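# Assemble and close the pet carrier, leaving it upright

## Task

Fit the pet carrier's lid onto its base and install the door in its closed position, with the finished carrier left standing upright.

## Robot and tools

Robot: two arms, left_arm and right_arm, each with a parallel gripper. In the scene frame the origin sits at table height midway between the arms' nominal bases, +z is up, +x points out over the table, and left_arm is on the +y side. Arm names do not match image left or right. Calibrated bases: left_arm at (-0.017, +0.338, 0) m, quat_wxyz (+1.000, 0, 0, -0.026); right_arm at (+0.032, -0.229, 0) m, quat_wxyz (+1.000, 0, 0, -0.004). A camera stand is fixed behind the arms. Loose parts may occasionally get a small nudge.

Frames: each arm reports its hand pose, velocities, targets and wrist camera pose in its own base frame. Fixed cameras and the table use the scene frame. end_effector_position (m) is the point between the finger pads, about 1 cm short of the fingertips. The fingers extend along gripper +z and close along gripper y. Reported values can be off by a few cm, more at long reach.

Motion rows: every motion argument is a row of 14 numbers, each in [-1, 1], always for both arms: left_arm dx, dy, dz, rx, ry, rz, opening, then right_arm in the same seven slots. dx..rz are offsets, not poses: they count from that arm's Hand target at the start of the action or move, along that arm's base axes, rotating about the Hand target position. 1.0 equals 0.6 m or 180 degrees; rx, ry, rz form one rotation vector. A translation longer than 1.0 may be shortened along its direction. Opening is absolute: +1 fully open (0.093 m), -1 closed. Sending all six pose zeros re-requests the current Hand target; to keep a gripper unchanged, resend its current opening (0 is itself a command).

execute_actions(actions, cameras): actions is a list of actions; each action is a table of up to 15 rows, one per 1/30 s step, and a short table repeats its last row to fill 15 steps. Every row in an action counts from the same start pose, and each new action starts from the Hand target then, so repeating an offset keeps moving. Empty actions returns images plus the scene number. cameras: names from cam_high, cam_low, cam_left_wrist, cam_right_wrist, or ["all"], or [] for none; an unknown name voids the call.

move(target, speed, blend, opening_speed, grip_force, blocking, cameras): target is one 14-number row or a list of up to 15 rows, all offsets from the same starting Hand targets. Paths are straight, end together, last at least 0.5 s, and are cut off at 10 s. speed in m/s, 0.002 to 2.9 (default 0.25), turns capped at twice that in rad/s; one value or one per target. blend in m rounds corners in a list (0 stops at each). opening_speed: rate of the opening command per second on the -1..+1 scale, at least 0.2. grip_force: newtons per pad, 10 to 50 (50 is full), one value or one per arm, persistent; lower force closes slowly. blocking=false returns after about 0.5 s while motion continues. Paths ignore obstacles and the other arm; avoid routing near an arm's own base, which can flip its shoulder. The result adds a move: line such as done, off_target, moving, held or fault, plus limits (paced = pose clipped, held = steps withheld). done means at rest within 10 mm and 2 degrees; it says nothing about contact.

wait(seconds 0 to 10, cameras): lets time pass holding commands; a running move continues. stop(cameras): brakes a running move. zoom_image(camera, region [x0, y0, x1, y1] pixels, max 504x504): enlarges part of the latest image of that camera. finished_scene(scene): ends the current scene, given its number; irreversible, so only call once the carrier is assembled and stays so unaided.

Results: Hand target is the last commanded pose after clipping; the gripper often rests short of it, and the next command (even zeros) asks again. Orientation commands are clipped to 40 degrees from the measured one each step. Weight and friction can leave a gripper low, short or tilted; check and correct after each move. Tool commands shows present commands. Joint positions per arm end with gripper opening in m. grip_measured: +1 open, -1 closed; pads meet near -0.94; each mm of object width adds about 0.0208; it may read up to 0.02 high. For a firm hold on a rigid part send about 0.24 below its width reading; to release send well above it. Joint torques include the arm's weight; numbers 1 to 3 wrap at ±28 N m. Velocities may be summarized as within noise.

Joint ranges (rad): waist -2.618 to 3.054, shoulder 0.000 to 3.142, elbow 0.000 to 3.142 (straight at 2.901), wrist pitch -1.571 to 1.571, wrist yaw -1.571 to 1.571, wrist roll -2.094 to 2.094.

Cameras are 672x504 each: cam_high, cam_low, cam_left_wrist, cam_right_wrist (intrinsics given in pixels, pinhole with radial distortion).

Avoid: anything falling or being left off the table, dropping parts or releasing them while moving, fast impacts, hard presses against fixed or heavy items, contact between the two grippers or wrist cameras, strain on camera cables, and arm stops. Long stretched holds or pushing at unreachable poses heat motors: MOTOR HOT appears at 75 °C, a fault folds the arm at 90 °C, and at 100 °C it goes limp.

Each tool is called as name(argument=value, ...), one argument or row to a line, values as JSON.

## Session

execute_actions(
  actions=[],
)

Scene clock: 0.00 s.
left_arm: end_effector_position=(+0.4057, -0.0074, +0.1784) grip_measured=+1.000 end_effector_quat_wxyz=(+0.487, +0.070, +0.854, +0.170) | right_arm: end_effector_position=(+0.3456, +0.1153, +0.2104) grip_measured=+1.000 end_effector_quat_wxyz=(+0.459, -0.147, +0.876, -0.026)
Joint positions: left_arm=[-0.169 1.345 0.797 0.023 -0.371 0.211 0.093] | right_arm=[0.447 1.183 0.919 -0.379 0.273 -0.024 0.093]
Joint velocities: within noise
Joint torques (N m): no reading
Heat: left arm: 45 °C; right arm: 39 °C.
Hand target: left_arm +0.4089, -0.0078, +0.1911; +0.502, +0.066, +0.846, +0.169 | right_arm +0.3473, +0.1161, +0.2189; +0.469, -0.145, +0.871, -0.023
Tool commands: left_gripper/opening=+1.0 right_gripper/opening=+1.0

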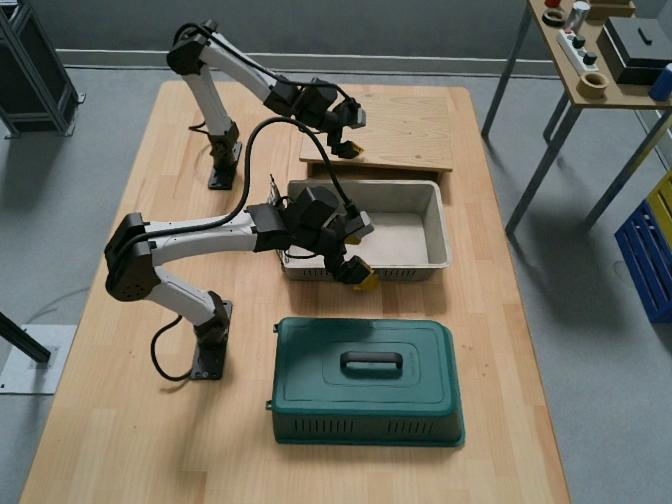

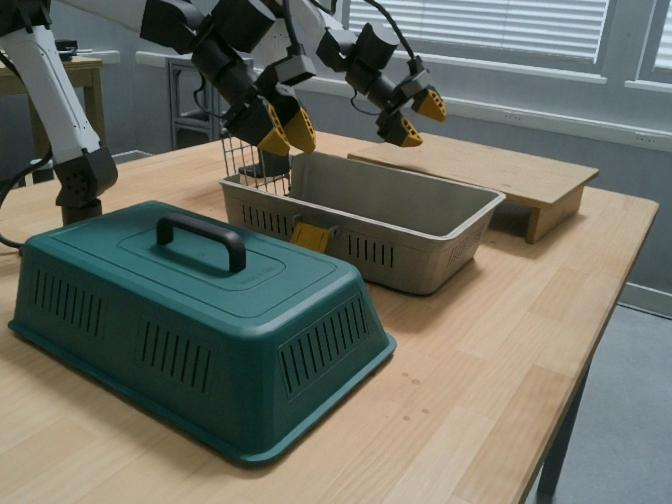

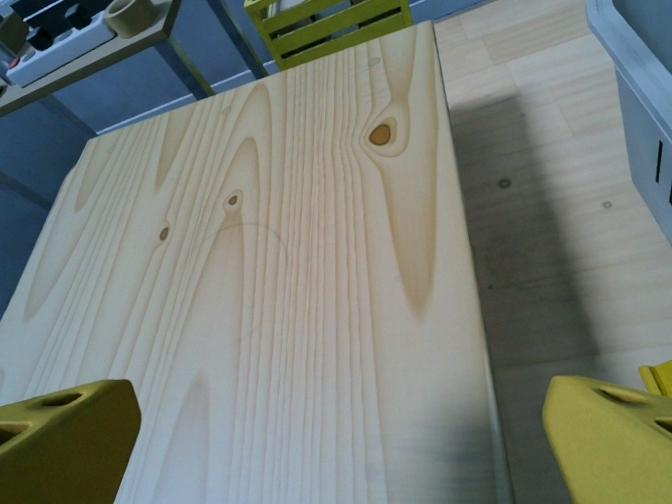

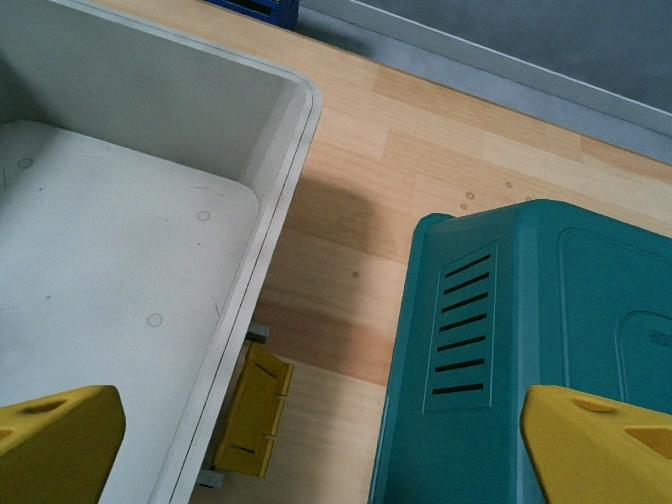

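zoom_image(
  camera="cam_low",
  region=[200, 100, 400, 250],
)

zoom_image(
  camera="cam_high",
  region=[230, 150, 470, 300],
)

zoom_image(
  camera="cam_high",
  region=[240, 300, 480, 460],
)

zoom_image(
  camera="cam_right_wrist",
  region=[150, 280, 350, 500],
)

Scaled by 2.520 from the camera's 672x504 image, which has a finer 960x720 frame.

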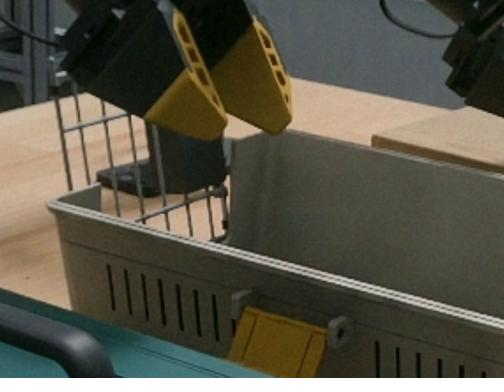

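Scaled by 2.100 from the camera's 672x504 image, which has a finer 960x720 frame.

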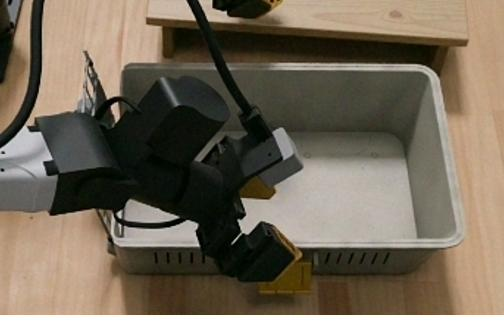

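Scaled by 2.100 from the camera's 672x504 image, which has a finer 960x720 frame.

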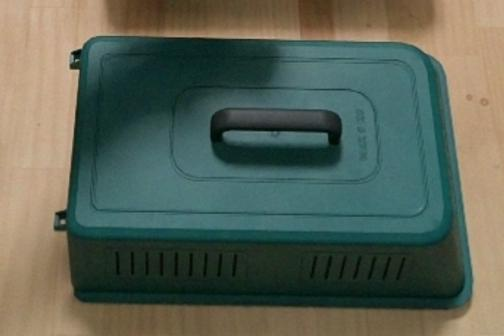

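Scaled by 2.291 from the camera's 672x504 image, which has a finer 960x720 frame.

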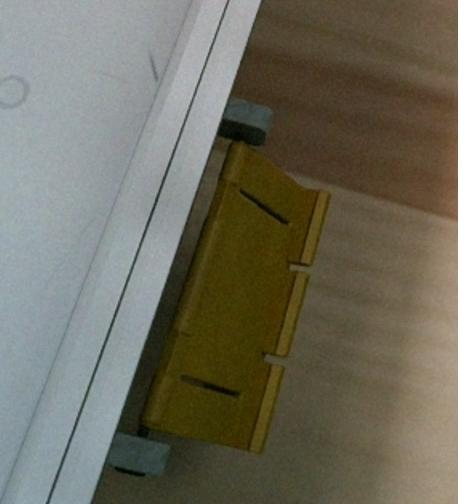

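move(
  target=[-0.2,0.15,0.15,0,0,0,1,-0.2,-0.2,0.25,0,0,0,1],
  cameras=["all"],
)

Scene clock: 9.07 s.
left_arm: end_effector_position=(+0.2868, +0.0825, +0.2652) grip_measured=+1.000 end_effector_quat_wxyz=(+0.488, +0.057, +0.856, +0.164) | right_arm: end_effector_position=(+0.2289, -0.0050, +0.3604) grip_measured=+1.000 end_effector_quat_wxyz=(+0.460, -0.139, +0.876, -0.022)
Joint positions: left_arm=[0.302 0.833 0.876 -0.533 0.04 0.413 0.093] | right_arm=[-0.216 0.909 1.461 -1.191 -0.266 -0.396 0.093]
Joint torques (N m): left_arm=[0.55 -1.5 9.84 2.12 0.19 0.32] | right_arm=[-0.7 0.1 8.69 1.79 -0.24 -0.15]
Heat: left arm: 46 °C; right arm: 40 °C.
Hand target: left_arm +0.2888, +0.0823, +0.2811; +0.502, +0.065, +0.845, +0.169 | right_arm +0.2273, -0.0039, +0.3690; +0.469, -0.144, +0.871, -0.023
Off the commanded pose: left_arm 0.016 m, 2 deg | right_arm 0.009 m, 1 deg.
move: off_target (left_arm)

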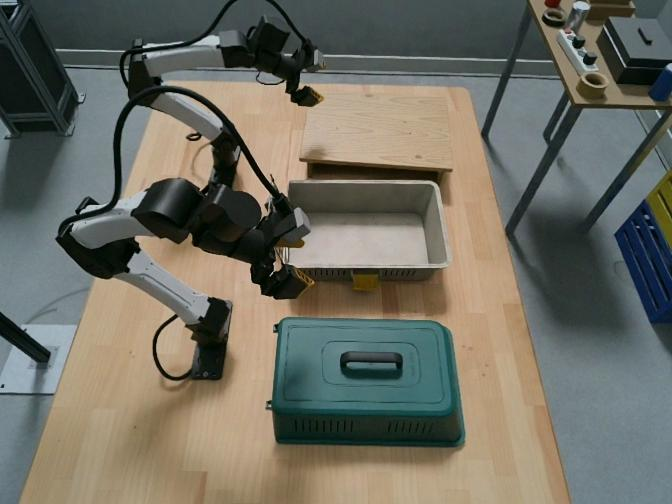

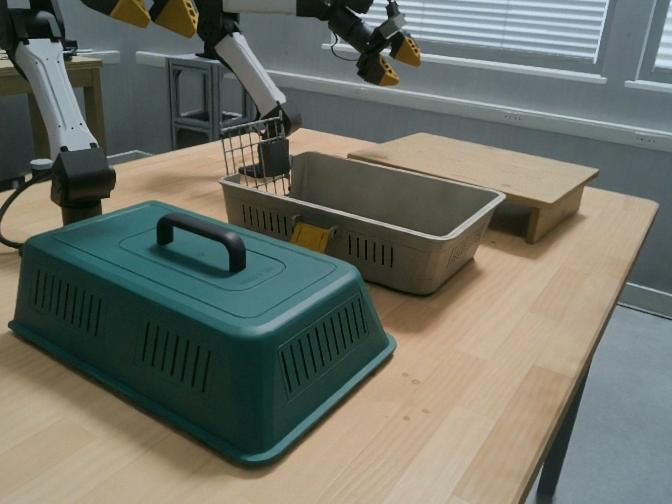

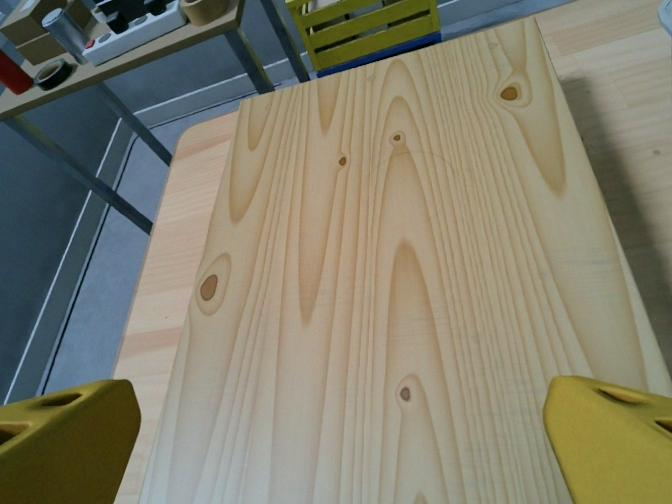

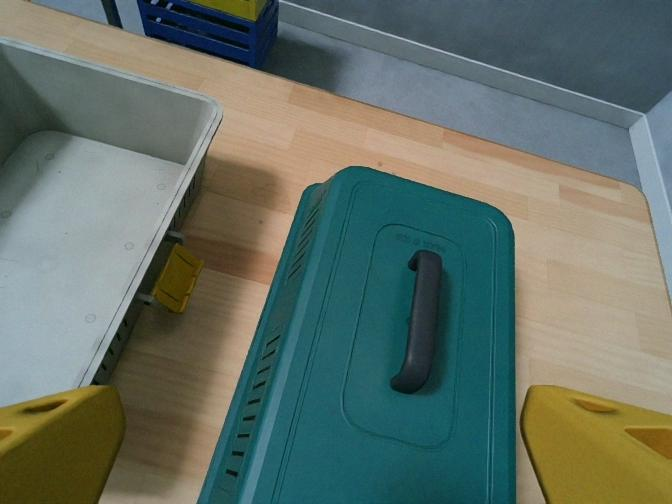

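zoom_image(
  camera="cam_low",
  region=[200, 90, 320, 200],
)

zoom_image(
  camera="cam_high",
  region=[250, 160, 370, 290],
)

zoom_image(
  camera="cam_high",
  region=[250, 300, 370, 440],
)

zoom_image(
  camera="cam_low",
  region=[0, 190, 160, 350],
)

Scaled by 4.200 from the camera's 672x504 image, which has a finer 960x720 frame.

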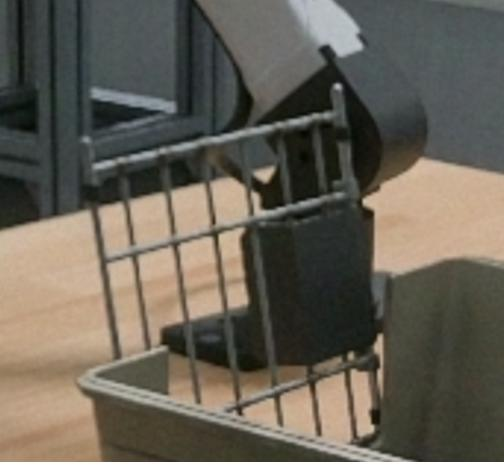

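Scaled by 3.877 from the camera's 672x504 image, which has a finer 960x720 frame.

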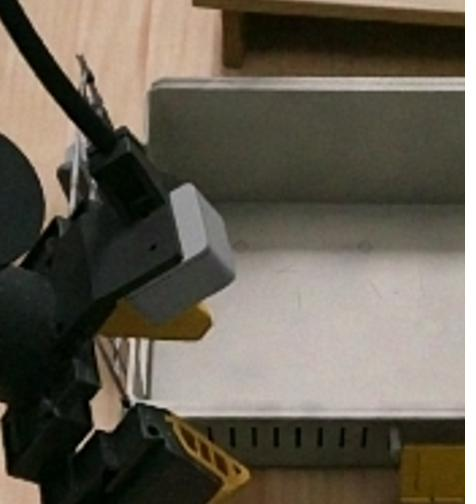

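Scaled by 3.600 from the camera's 672x504 image, which has a finer 960x720 frame.

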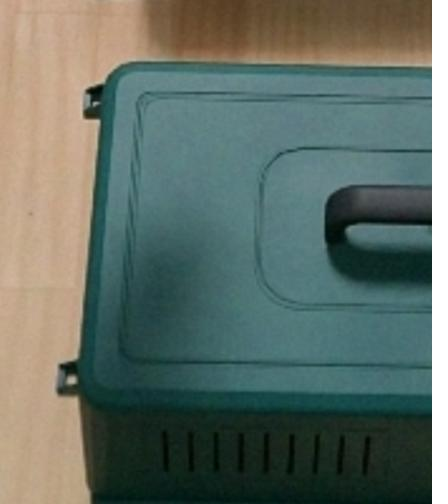

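Scaled by 3.150 from the camera's 672x504 image, which has a finer 960x720 frame.

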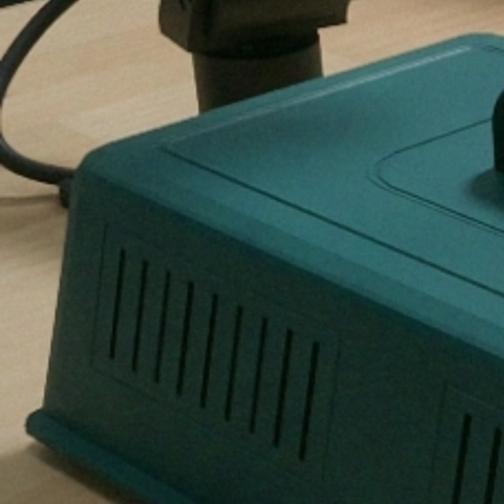

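move(
  target=[-0.3,-0.5,0.15,0,0,-0.08,1,0.05,-0.4,0,0,0,0,1],
  cameras=["all"],
)

Scene clock: 22.20 s.
left_arm: end_effector_position=(+0.1088, -0.2182, +0.3602) grip_measured=+1.000 end_effector_quat_wxyz=(+0.549, +0.270, +0.791, -0.020) | right_arm: end_effector_position=(+0.2568, -0.2446, +0.3616) grip_measured=+1.000 end_effector_quat_wxyz=(+0.462, -0.136, +0.876, -0.017)
Joint positions: left_arm=[-1.786 1.222 1.548 -1.564 -1.138 -0.914 0.093] | right_arm=[-1.141 1.701 2.1 -1.553 -0.895 -1.246 0.093]
Joint torques (N m): left_arm=[-0.09 -2.33 8.21 0.83 -0.78 -0.07] | right_arm=[-0.47 -6.74 8.8 0.86 -0.69 -0.17]
Heat: left arm: 49 °C; right arm: 43 °C.
Hand target: left_arm +0.1088, -0.2177, +0.3712; +0.520, +0.171, +0.831, +0.104 | right_arm +0.2573, -0.2440, +0.3689; +0.469, -0.144, +0.871, -0.023
Off the commanded pose: left_arm 0.011 m, 19 deg | right_arm 0.007 m, 2 deg.
joint sent to its limit (left arm) — joint 4 (wrist pitch), lower limit. The joint targets are off in orientation, not in position.
move: off_target (left_arm)

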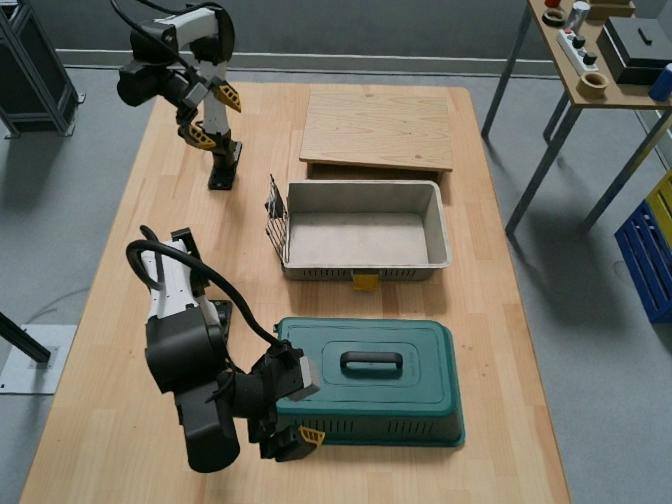

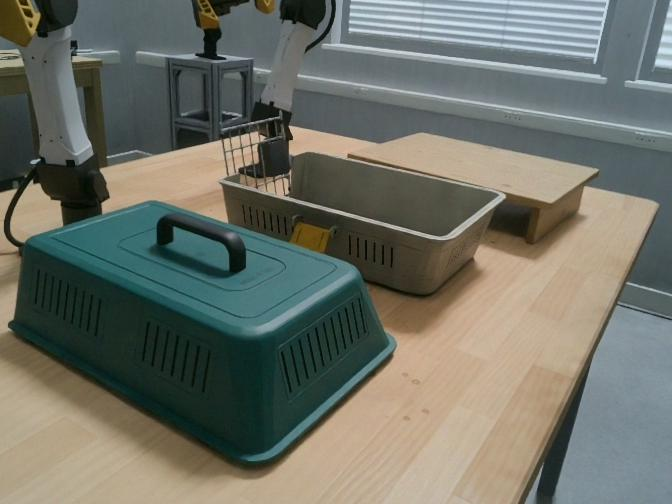

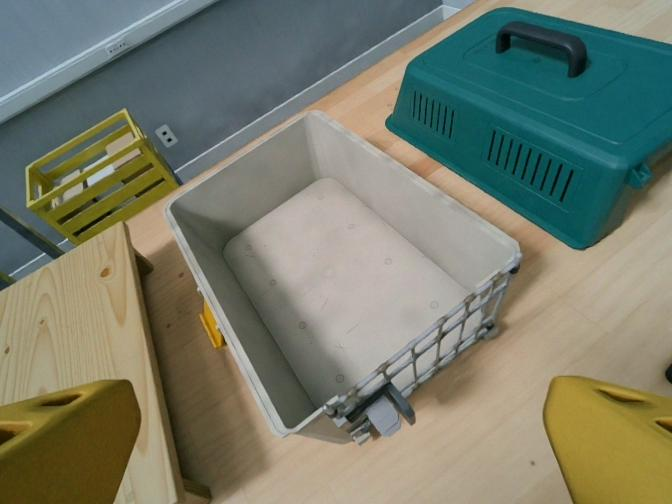

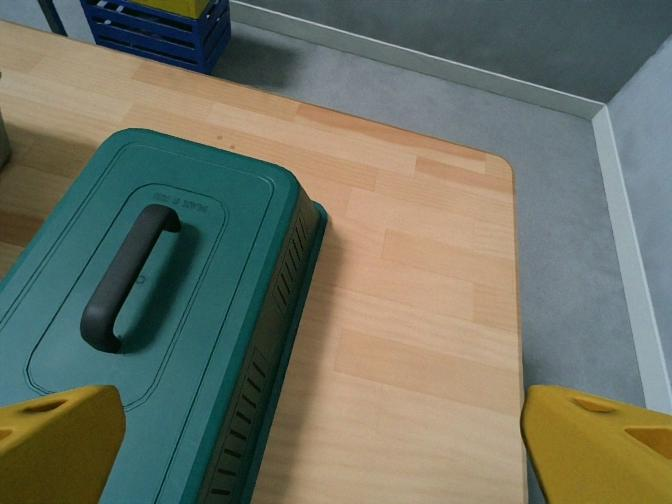

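zoom_image(
  camera="cam_left_wrist",
  region=[320, 230, 560, 450],
)

zoom_image(
  camera="cam_high",
  region=[250, 165, 310, 285],
)

zoom_image(
  camera="cam_left_wrist",
  region=[540, 120, 672, 250],
)

zoom_image(
  camera="cam_low",
  region=[200, 90, 320, 200],
)

Scaled by 2.100 from the camera's 672x504 image, which has a finer 960x720 frame.

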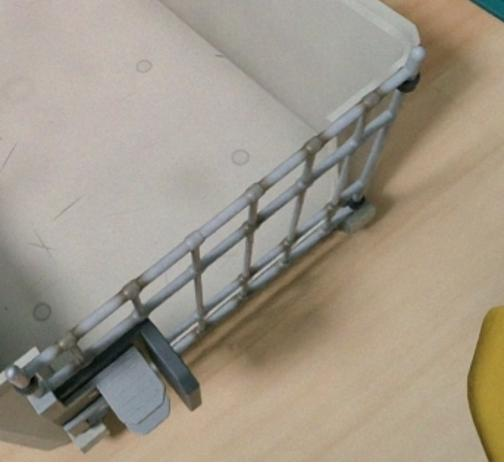

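Scaled by 4.200 from the camera's 672x504 image, which has a finer 960x720 frame.

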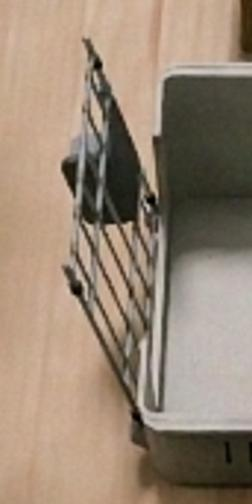

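Scaled by 3.818 from the camera's 672x504 image, which has a finer 960x720 frame.

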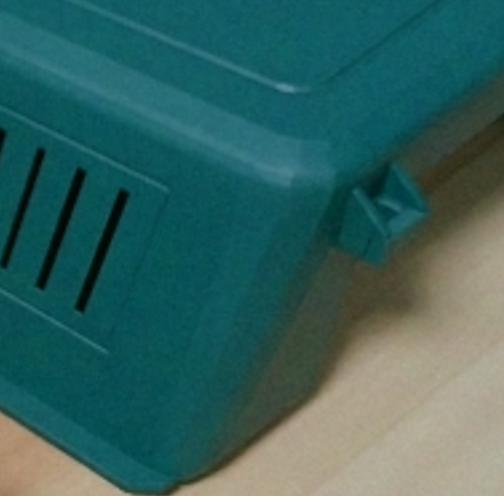

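Scaled by 4.200 from the camera's 672x504 image, which has a finer 960x720 frame.

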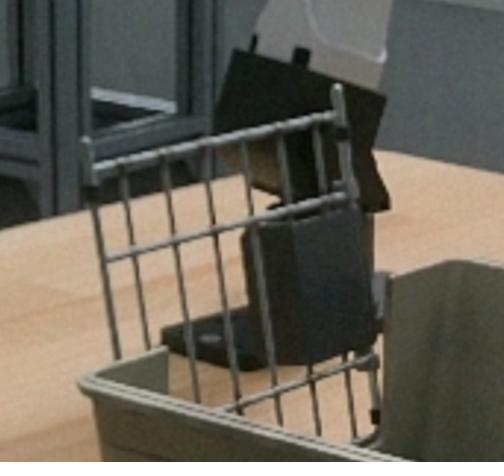

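move(
  target=[0.25,0.35,-0.04,-0.08,0.09,-0.351,1,0,0,0,0,0,0,1],
  cameras=["all"],
)

Scene clock: 37.43 s.
left_arm: end_effector_position=(+0.2584, -0.0075, +0.3371) grip_measured=+1.000 end_effector_quat_wxyz=(+0.487, +0.423, +0.745, -0.169) | right_arm: end_effector_position=(+0.2568, -0.2445, +0.3616) grip_measured=+1.000 end_effector_quat_wxyz=(+0.462, -0.136, +0.876, -0.017)
Joint positions: left_arm=[0.577 1.303 1.556 -1.563 1.065 1.457 0.093] | right_arm=[-1.141 1.701 2.1 -1.554 -0.896 -1.247 0.093]
Joint torques (N m): left_arm=[0.28 -3.25 7.88 0.67 0.78 0.36] | right_arm=[-0.5 -6.68 8.81 0.87 -0.69 -0.18]
Heat: left arm: 51 °C; right arm: 44 °C.
Hand target: left_arm +0.2587, -0.0077, +0.3471; +0.398, +0.527, +0.686, -0.305 | right_arm +0.2573, -0.2440, +0.3689; +0.469, -0.144, +0.871, -0.023
Off the commanded pose: left_arm 0.010 m, 23 deg | right_arm 0.007 m, 2 deg.
joint sent to its limit (left arm) — joint 4 (wrist pitch), lower limit. The joint targets are off in orientation, not in position.
move: off_target (left_arm)

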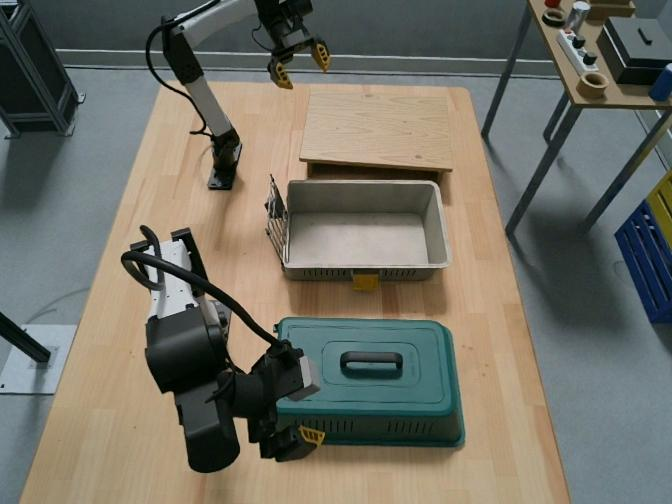

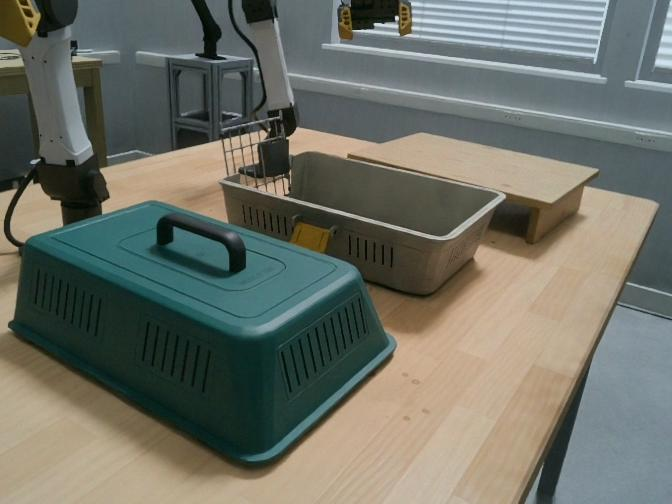

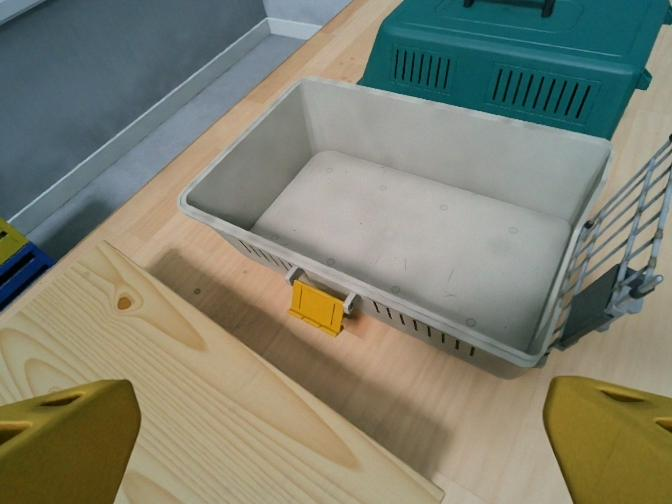

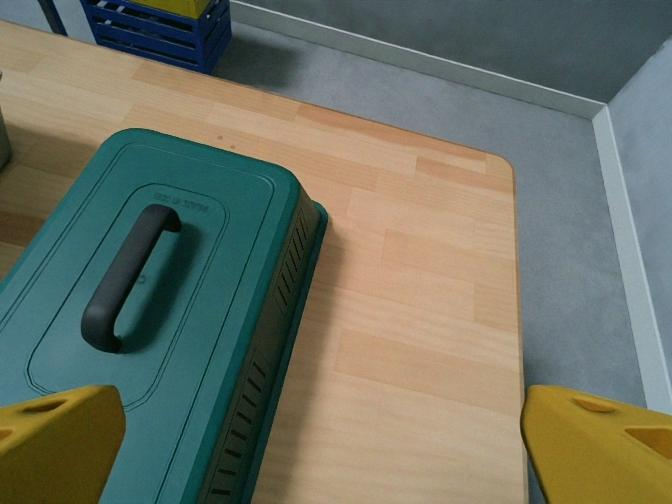

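zoom_image(
  camera="cam_left_wrist",
  region=[500, 110, 672, 380],
)

Scaled by 1.867 from the camera's 672x504 image, which has a finer 960x720 frame.

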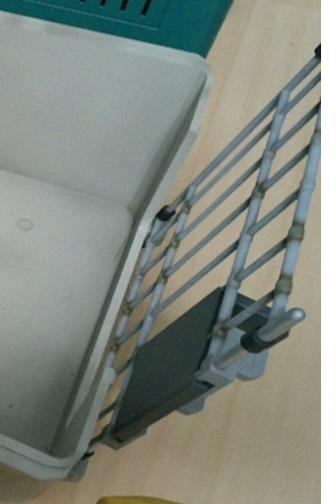

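move(
  target=[-0.1,-0.38,0.17,-0.108,-0.141,0.407,1,0,0,0,0,0,0,1],
  cameras=["all"],
)

Scene clock: 48.27 s.
left_arm: end_effector_position=(+0.1985, -0.2395, +0.4424) grip_measured=+1.000 end_effector_quat_wxyz=(+0.703, +0.016, +0.711, +0.006) | right_arm: end_effector_position=(+0.2568, -0.2445, +0.3616) grip_measured=+1.000 end_effector_quat_wxyz=(+0.462, -0.136, +0.876, -0.017)
Joint positions: left_arm=[-1.444 1.22 1.341 -0.205 -1.429 -0.051 0.093] | right_arm=[-1.141 1.701 2.1 -1.554 -0.896 -1.247 0.093]
Joint torques (N m): left_arm=[0.14 -4.14 7.12 1.88 -0.22 0.29] | right_arm=[-0.49 -6.64 8.8 0.88 -0.69 -0.17]
Heat: left arm: 52 °C; right arm: 45 °C.
Hand target: left_arm +0.1987, -0.2357, +0.4491; +0.707, +0.000, +0.708, +0.001 | right_arm +0.2573, -0.2440, +0.3689; +0.469, -0.144, +0.871, -0.023
Off the commanded pose: left_arm 0.008 m, 2 deg | right_arm 0.007 m, 2 deg.
move: done

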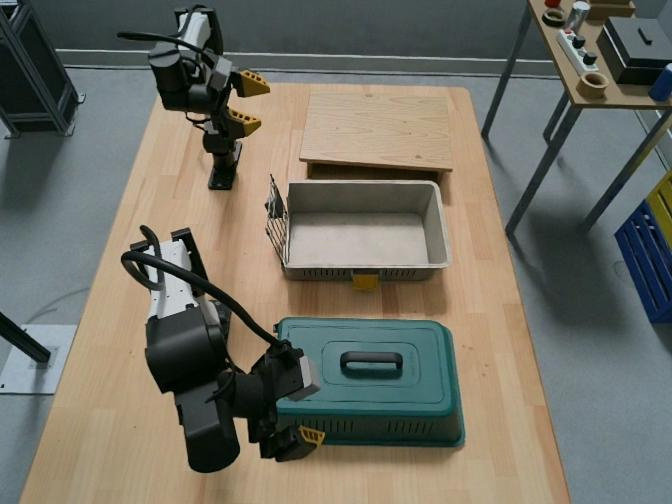

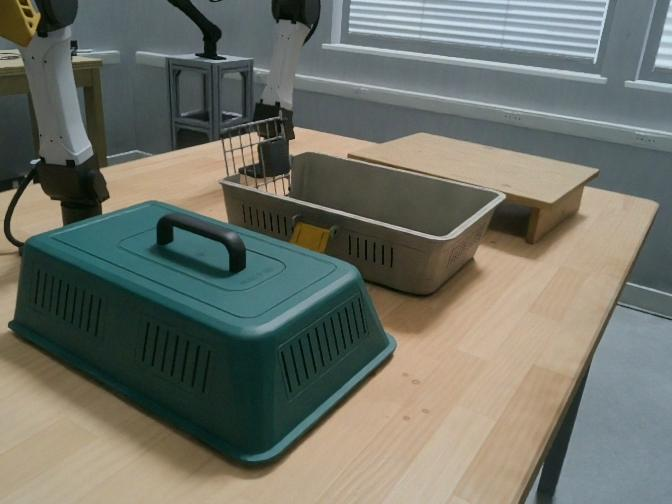

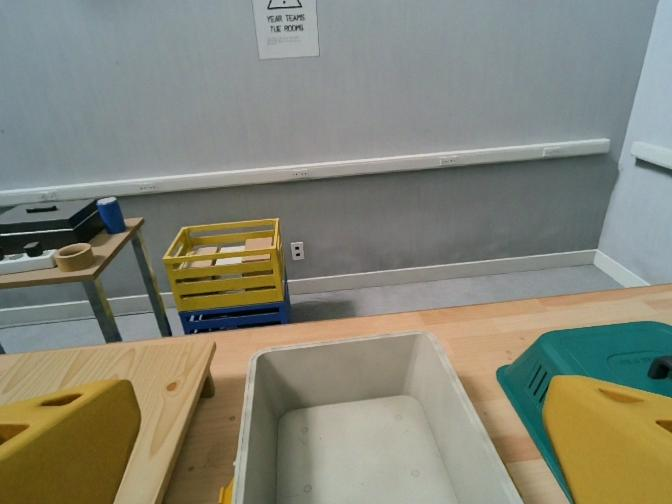

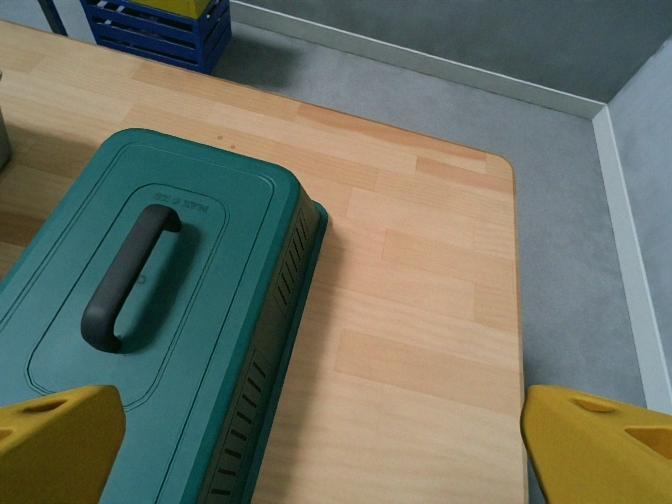

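move(
  target=[-0.0,0.0,0.0,0,0.42,0,1,0,0,0,0,0,0,1],
  cameras=["all"],
)

zoom_image(
  camera="cam_left_wrist",
  region=[200, 200, 500, 500],
)

Scene clock: 58.37 s.
left_arm: end_effector_position=(+0.2005, -0.2399, +0.4403) grip_measured=+1.000 end_effector_quat_wxyz=(+0.352, +0.040, +0.905, -0.234) | right_arm: end_effector_position=(+0.2568, -0.2445, +0.3616) grip_measured=+1.000 end_effector_quat_wxyz=(+0.462, -0.136, +0.876, -0.017)
Joint positions: left_arm=[-1.04 1.546 2.373 -1.567 -0.31 -0.813 0.093] | right_arm=[-1.141 1.701 2.1 -1.554 -0.896 -1.247 0.093]
Joint torques (N m): left_arm=[0.57 -4.89 5.98 1.81 -0.1 0.15] | right_arm=[-0.47 -6.67 8.8 0.88 -0.69 -0.17]
Heat: left arm: 52 °C; right arm: 45 °C.
Hand target: left_arm +0.1986, -0.2357, +0.4491; +0.125, +0.001, +0.992, +0.000 | right_arm +0.2573, -0.2440, +0.3689; +0.469, -0.144, +0.871, -0.023
Off the commanded pose: left_arm 0.010 m, 39 deg | right_arm 0.007 m, 2 deg.
joint sent to its limit (left arm) — joint 4 (wrist pitch), lower limit. The joint targets are off in orientation, not in position.
move: off_target (left_arm)

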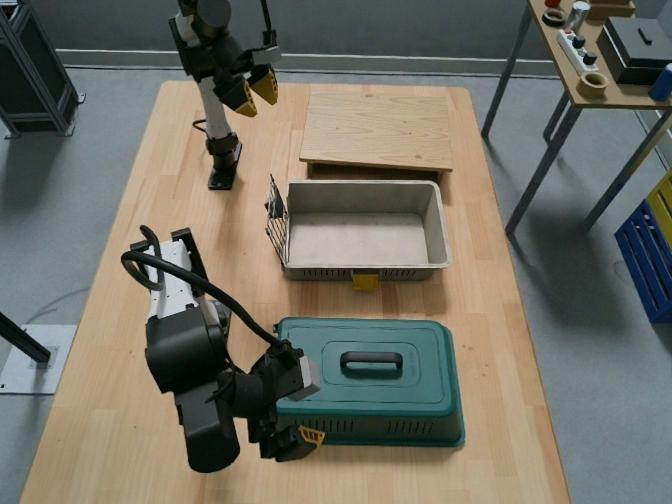

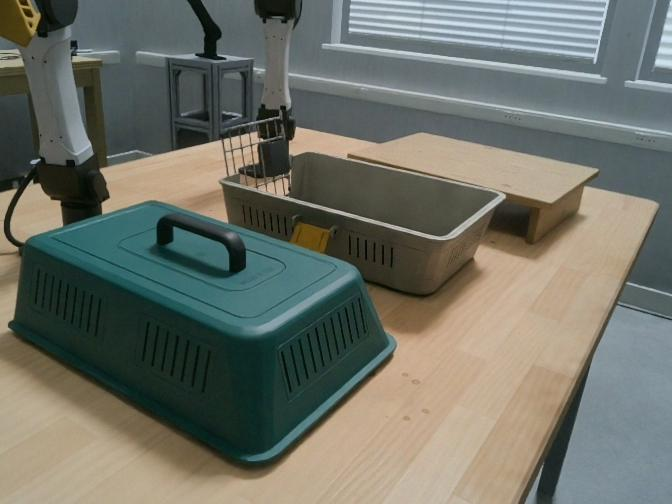

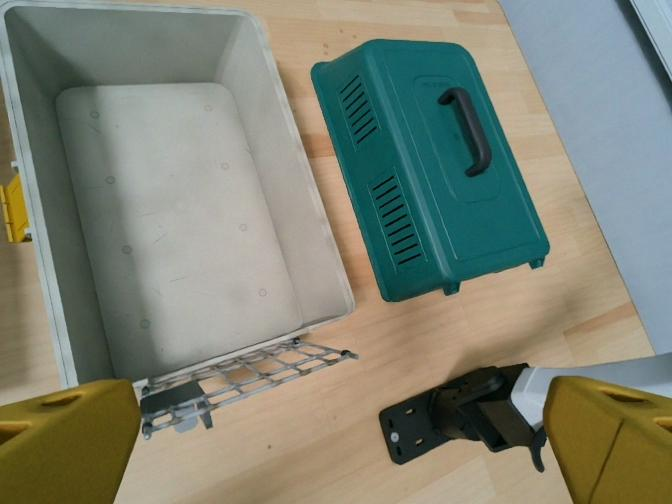

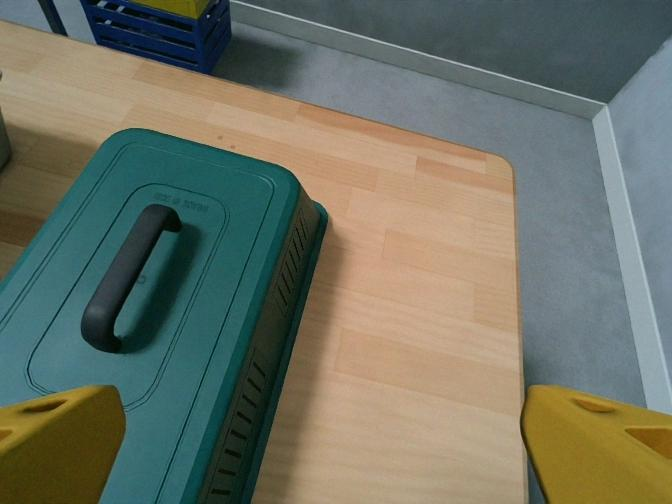

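Scaled by 1.680 from the camera's 672x504 image, which has a finer 960x720 frame.

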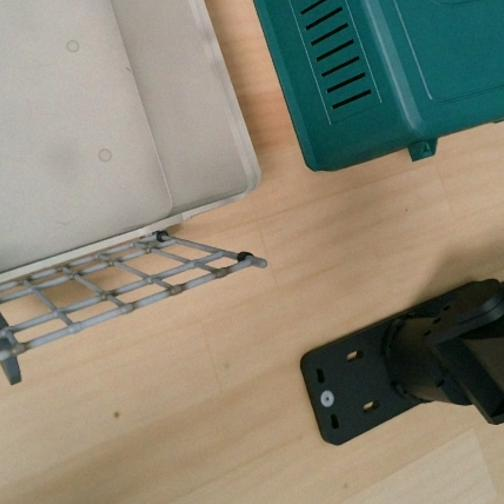

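move(
  target=[0,0,0,0,-0.1,0,1,0.222,0.29,0.03,0.015,0.312,-0.096,1],
  cameras=["all"],
)

Scene clock: 71.30 s.
left_arm: end_effector_position=(+0.1986, -0.2368, +0.4495) grip_measured=+1.000 end_effector_quat_wxyz=(+0.427, +0.047, +0.886, -0.177) | right_arm: end_effector_position=(+0.3900, -0.0687, +0.3813) grip_measured=+1.000 end_effector_quat_wxyz=(+0.331, -0.009, +0.942, -0.060)
Joint positions: left_arm=[-1.175 1.546 2.36 -1.567 -0.577 -0.813 0.093] | right_arm=[-0.176 1.838 2.519 -1.565 -0.002 -0.193 0.093]
Joint torques (N m): left_arm=[-0.36 -4.49 3.54 1.67 -0.41 0.18] | right_arm=[-0.27 -7.27 7.82 1.52 0.05 0.07]
Heat: left arm: 51 °C; right arm: 46 °C.
Hand target: left_arm +0.1987, -0.2357, +0.4492; +0.278, +0.001, +0.960, +0.000 | right_arm +0.3905, -0.0699, +0.3869; +0.000, +0.000, +1.000, +0.000
Off the commanded pose: left_arm 0.001 m, 28 deg | right_arm 0.006 m, 39 deg.
joint sent to its limit (left arm) — joint 4 (wrist pitch), lower limit. The joint targets are off in orientation, not in position.
joint sent to its limit (right arm) — joint 4 (wrist pitch), lower limit. The joint targets are off in orientation, not in position.
move: off_target (left_arm, right_arm)

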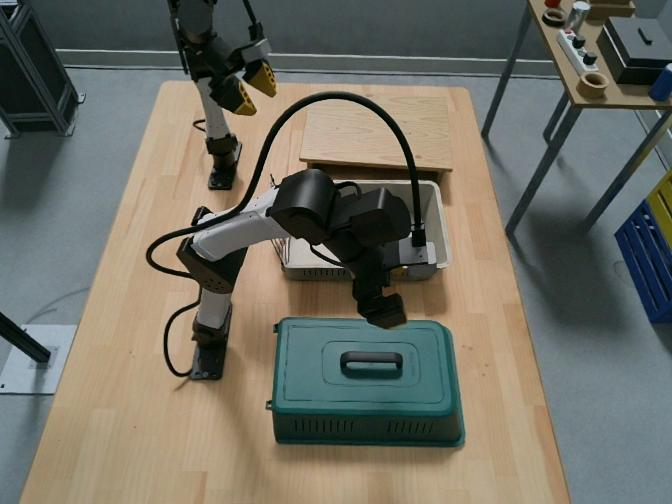

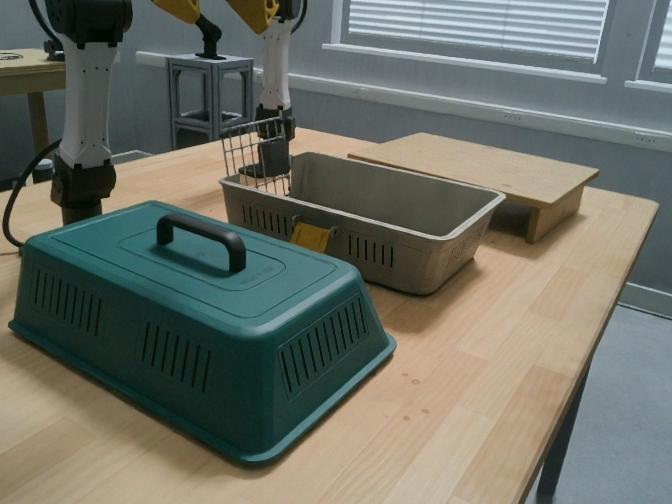

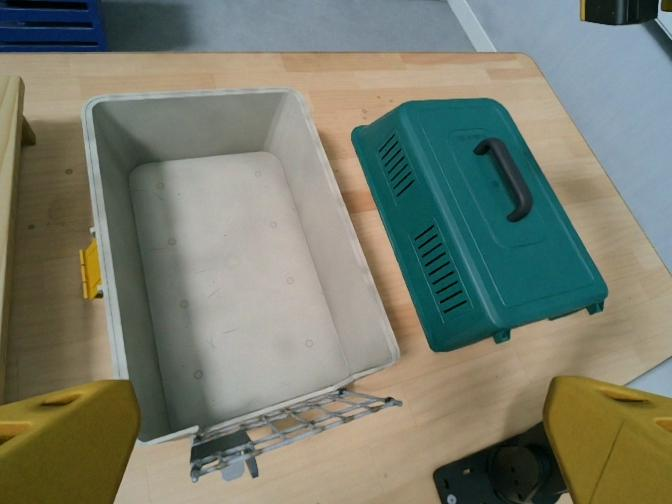

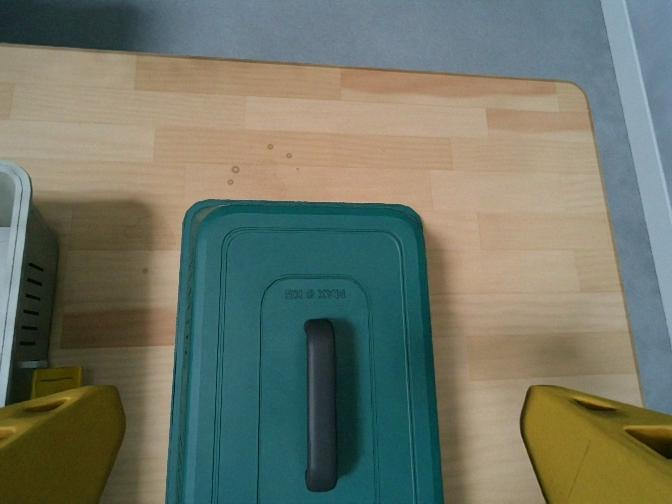

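move(
  target=[0,0,0,0,0,0,1,-0.15,0.008,-0.095,0,-0.25,0,1],
  cameras=["cam_right_wrist","cam_high"],
)

Scene clock: 81.47 s.
left_arm: end_effector_position=(+0.1987, -0.2368, +0.4495) grip_measured=+1.000 end_effector_quat_wxyz=(+0.427, +0.047, +0.886, -0.177) | right_arm: end_effector_position=(+0.2968, -0.0640, +0.3307) grip_measured=+1.000 end_effector_quat_wxyz=(+0.378, +0.005, +0.926, -0.001)
Joint positions: left_arm=[-1.175 1.546 2.36 -1.567 -0.577 -0.813 0.093] | right_arm=[-0.338 1.229 1.592 -1.186 -0.229 -0.238 0.093]
Joint torques (N m): left_arm=[-0.32 -4.42 3.38 1.73 -0.46 0.18] | right_arm=[-0.7 -3.12 5.78 1.83 -0.25 -0.16]
Heat: left arm: 50 °C; right arm: 45 °C.
Hand target: left_arm +0.1989, -0.2356, +0.4487; +0.431, +0.048, +0.885, -0.169 (not the last commanded pose) | right_arm +0.3005, -0.0650, +0.3299; +0.383, +0.000, +0.924, -0.001
Off the commanded pose: left_arm 0.001 m, 28 deg | right_arm 0.004 m, 1 deg.
joint sent to its limit (left arm) — joint 4 (wrist pitch), lower limit.
move: off_target (left_arm)
Images, in order (width x height): cam_high 672x504, cam_right_wrist 672x504.

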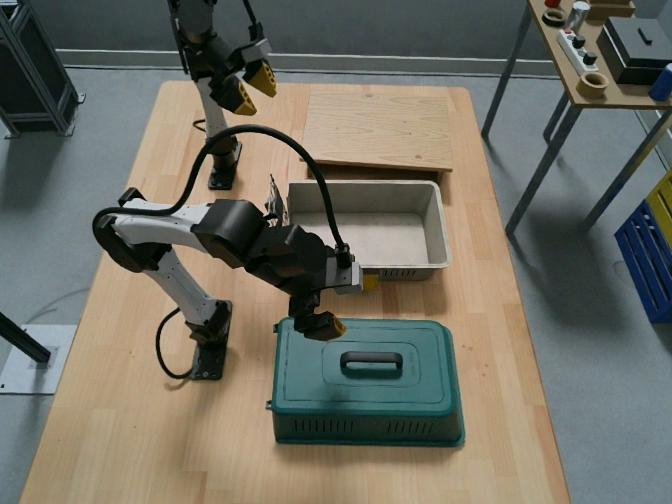

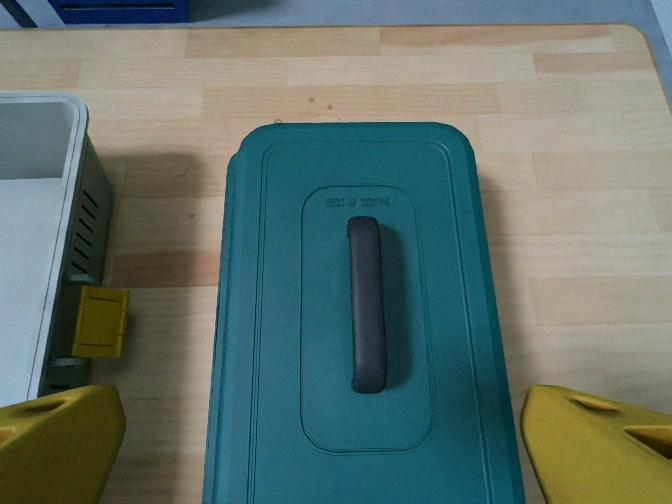

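move(
  target=[0,0,0,0,0,0,1,0.09,-0.037,-0.06,0,0,0,1],
  cameras=["cam_right_wrist","cam_low","cam_high"],
)

Scene clock: 89.60 s.
left_arm: end_effector_position=(+0.1987, -0.2368, +0.4495) grip_measured=+1.000 end_effector_quat_wxyz=(+0.427, +0.047, +0.886, -0.177) | right_arm: end_effector_position=(+0.3518, -0.0863, +0.2910) grip_measured=+1.000 end_effector_quat_wxyz=(+0.373, +0.006, +0.928, +0.001)
Joint positions: left_arm=[-1.175 1.546 2.36 -1.567 -0.577 -0.813 0.093] | right_arm=[-0.349 1.37 1.517 -0.984 -0.236 -0.246 0.093]
Joint torques (N m): left_arm=[-0.23 -4.49 3.47 1.7 -0.44 0.21] | right_arm=[-0.72 -5.72 6.97 1.81 -0.25 -0.17]
Heat: left arm: 50 °C; right arm: 45 °C.
Hand target: left_arm +0.1989, -0.2356, +0.4487; +0.431, +0.048, +0.885, -0.169 | right_arm +0.3545, -0.0873, +0.2938; +0.383, +0.000, +0.924, -0.001
Off the commanded pose: left_arm 0.001 m, 1 deg | right_arm 0.004 m, 1 deg.
joint sent to its limit (left arm) — joint 4 (wrist pitch), lower limit. The joint targets still meet the commanded pose.
move: done
Images, in order (width x height): cam_high 672x504, cam_low 672x504, cam_right_wrist 672x504.

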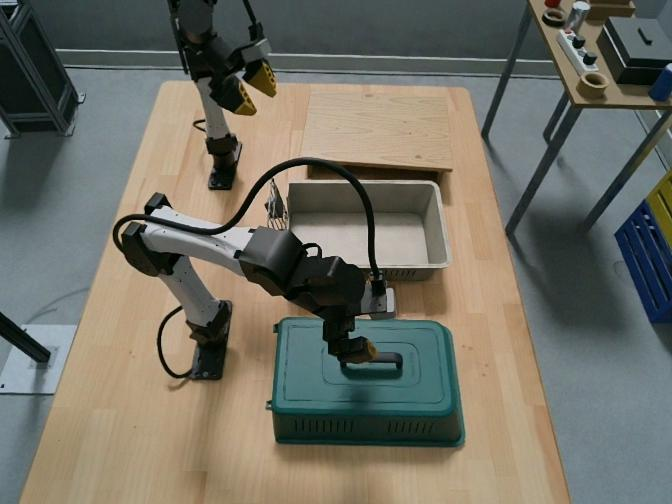

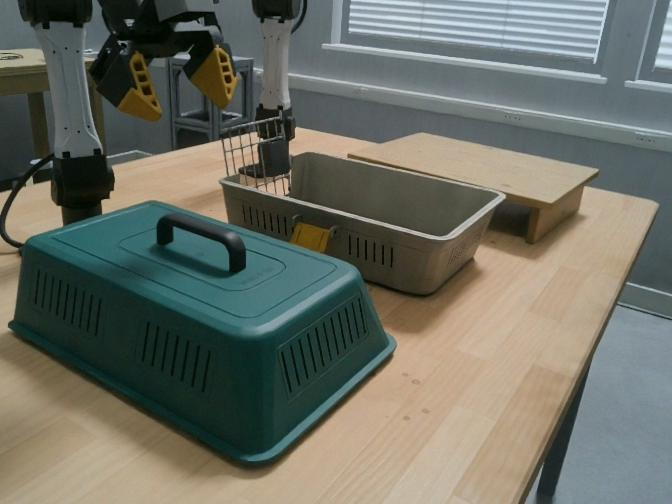

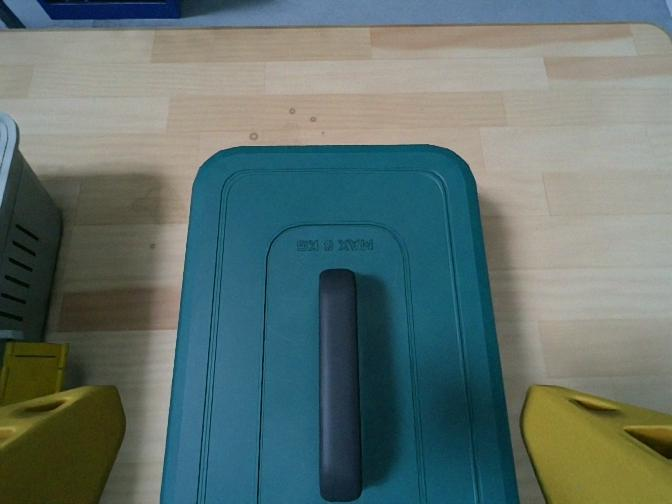

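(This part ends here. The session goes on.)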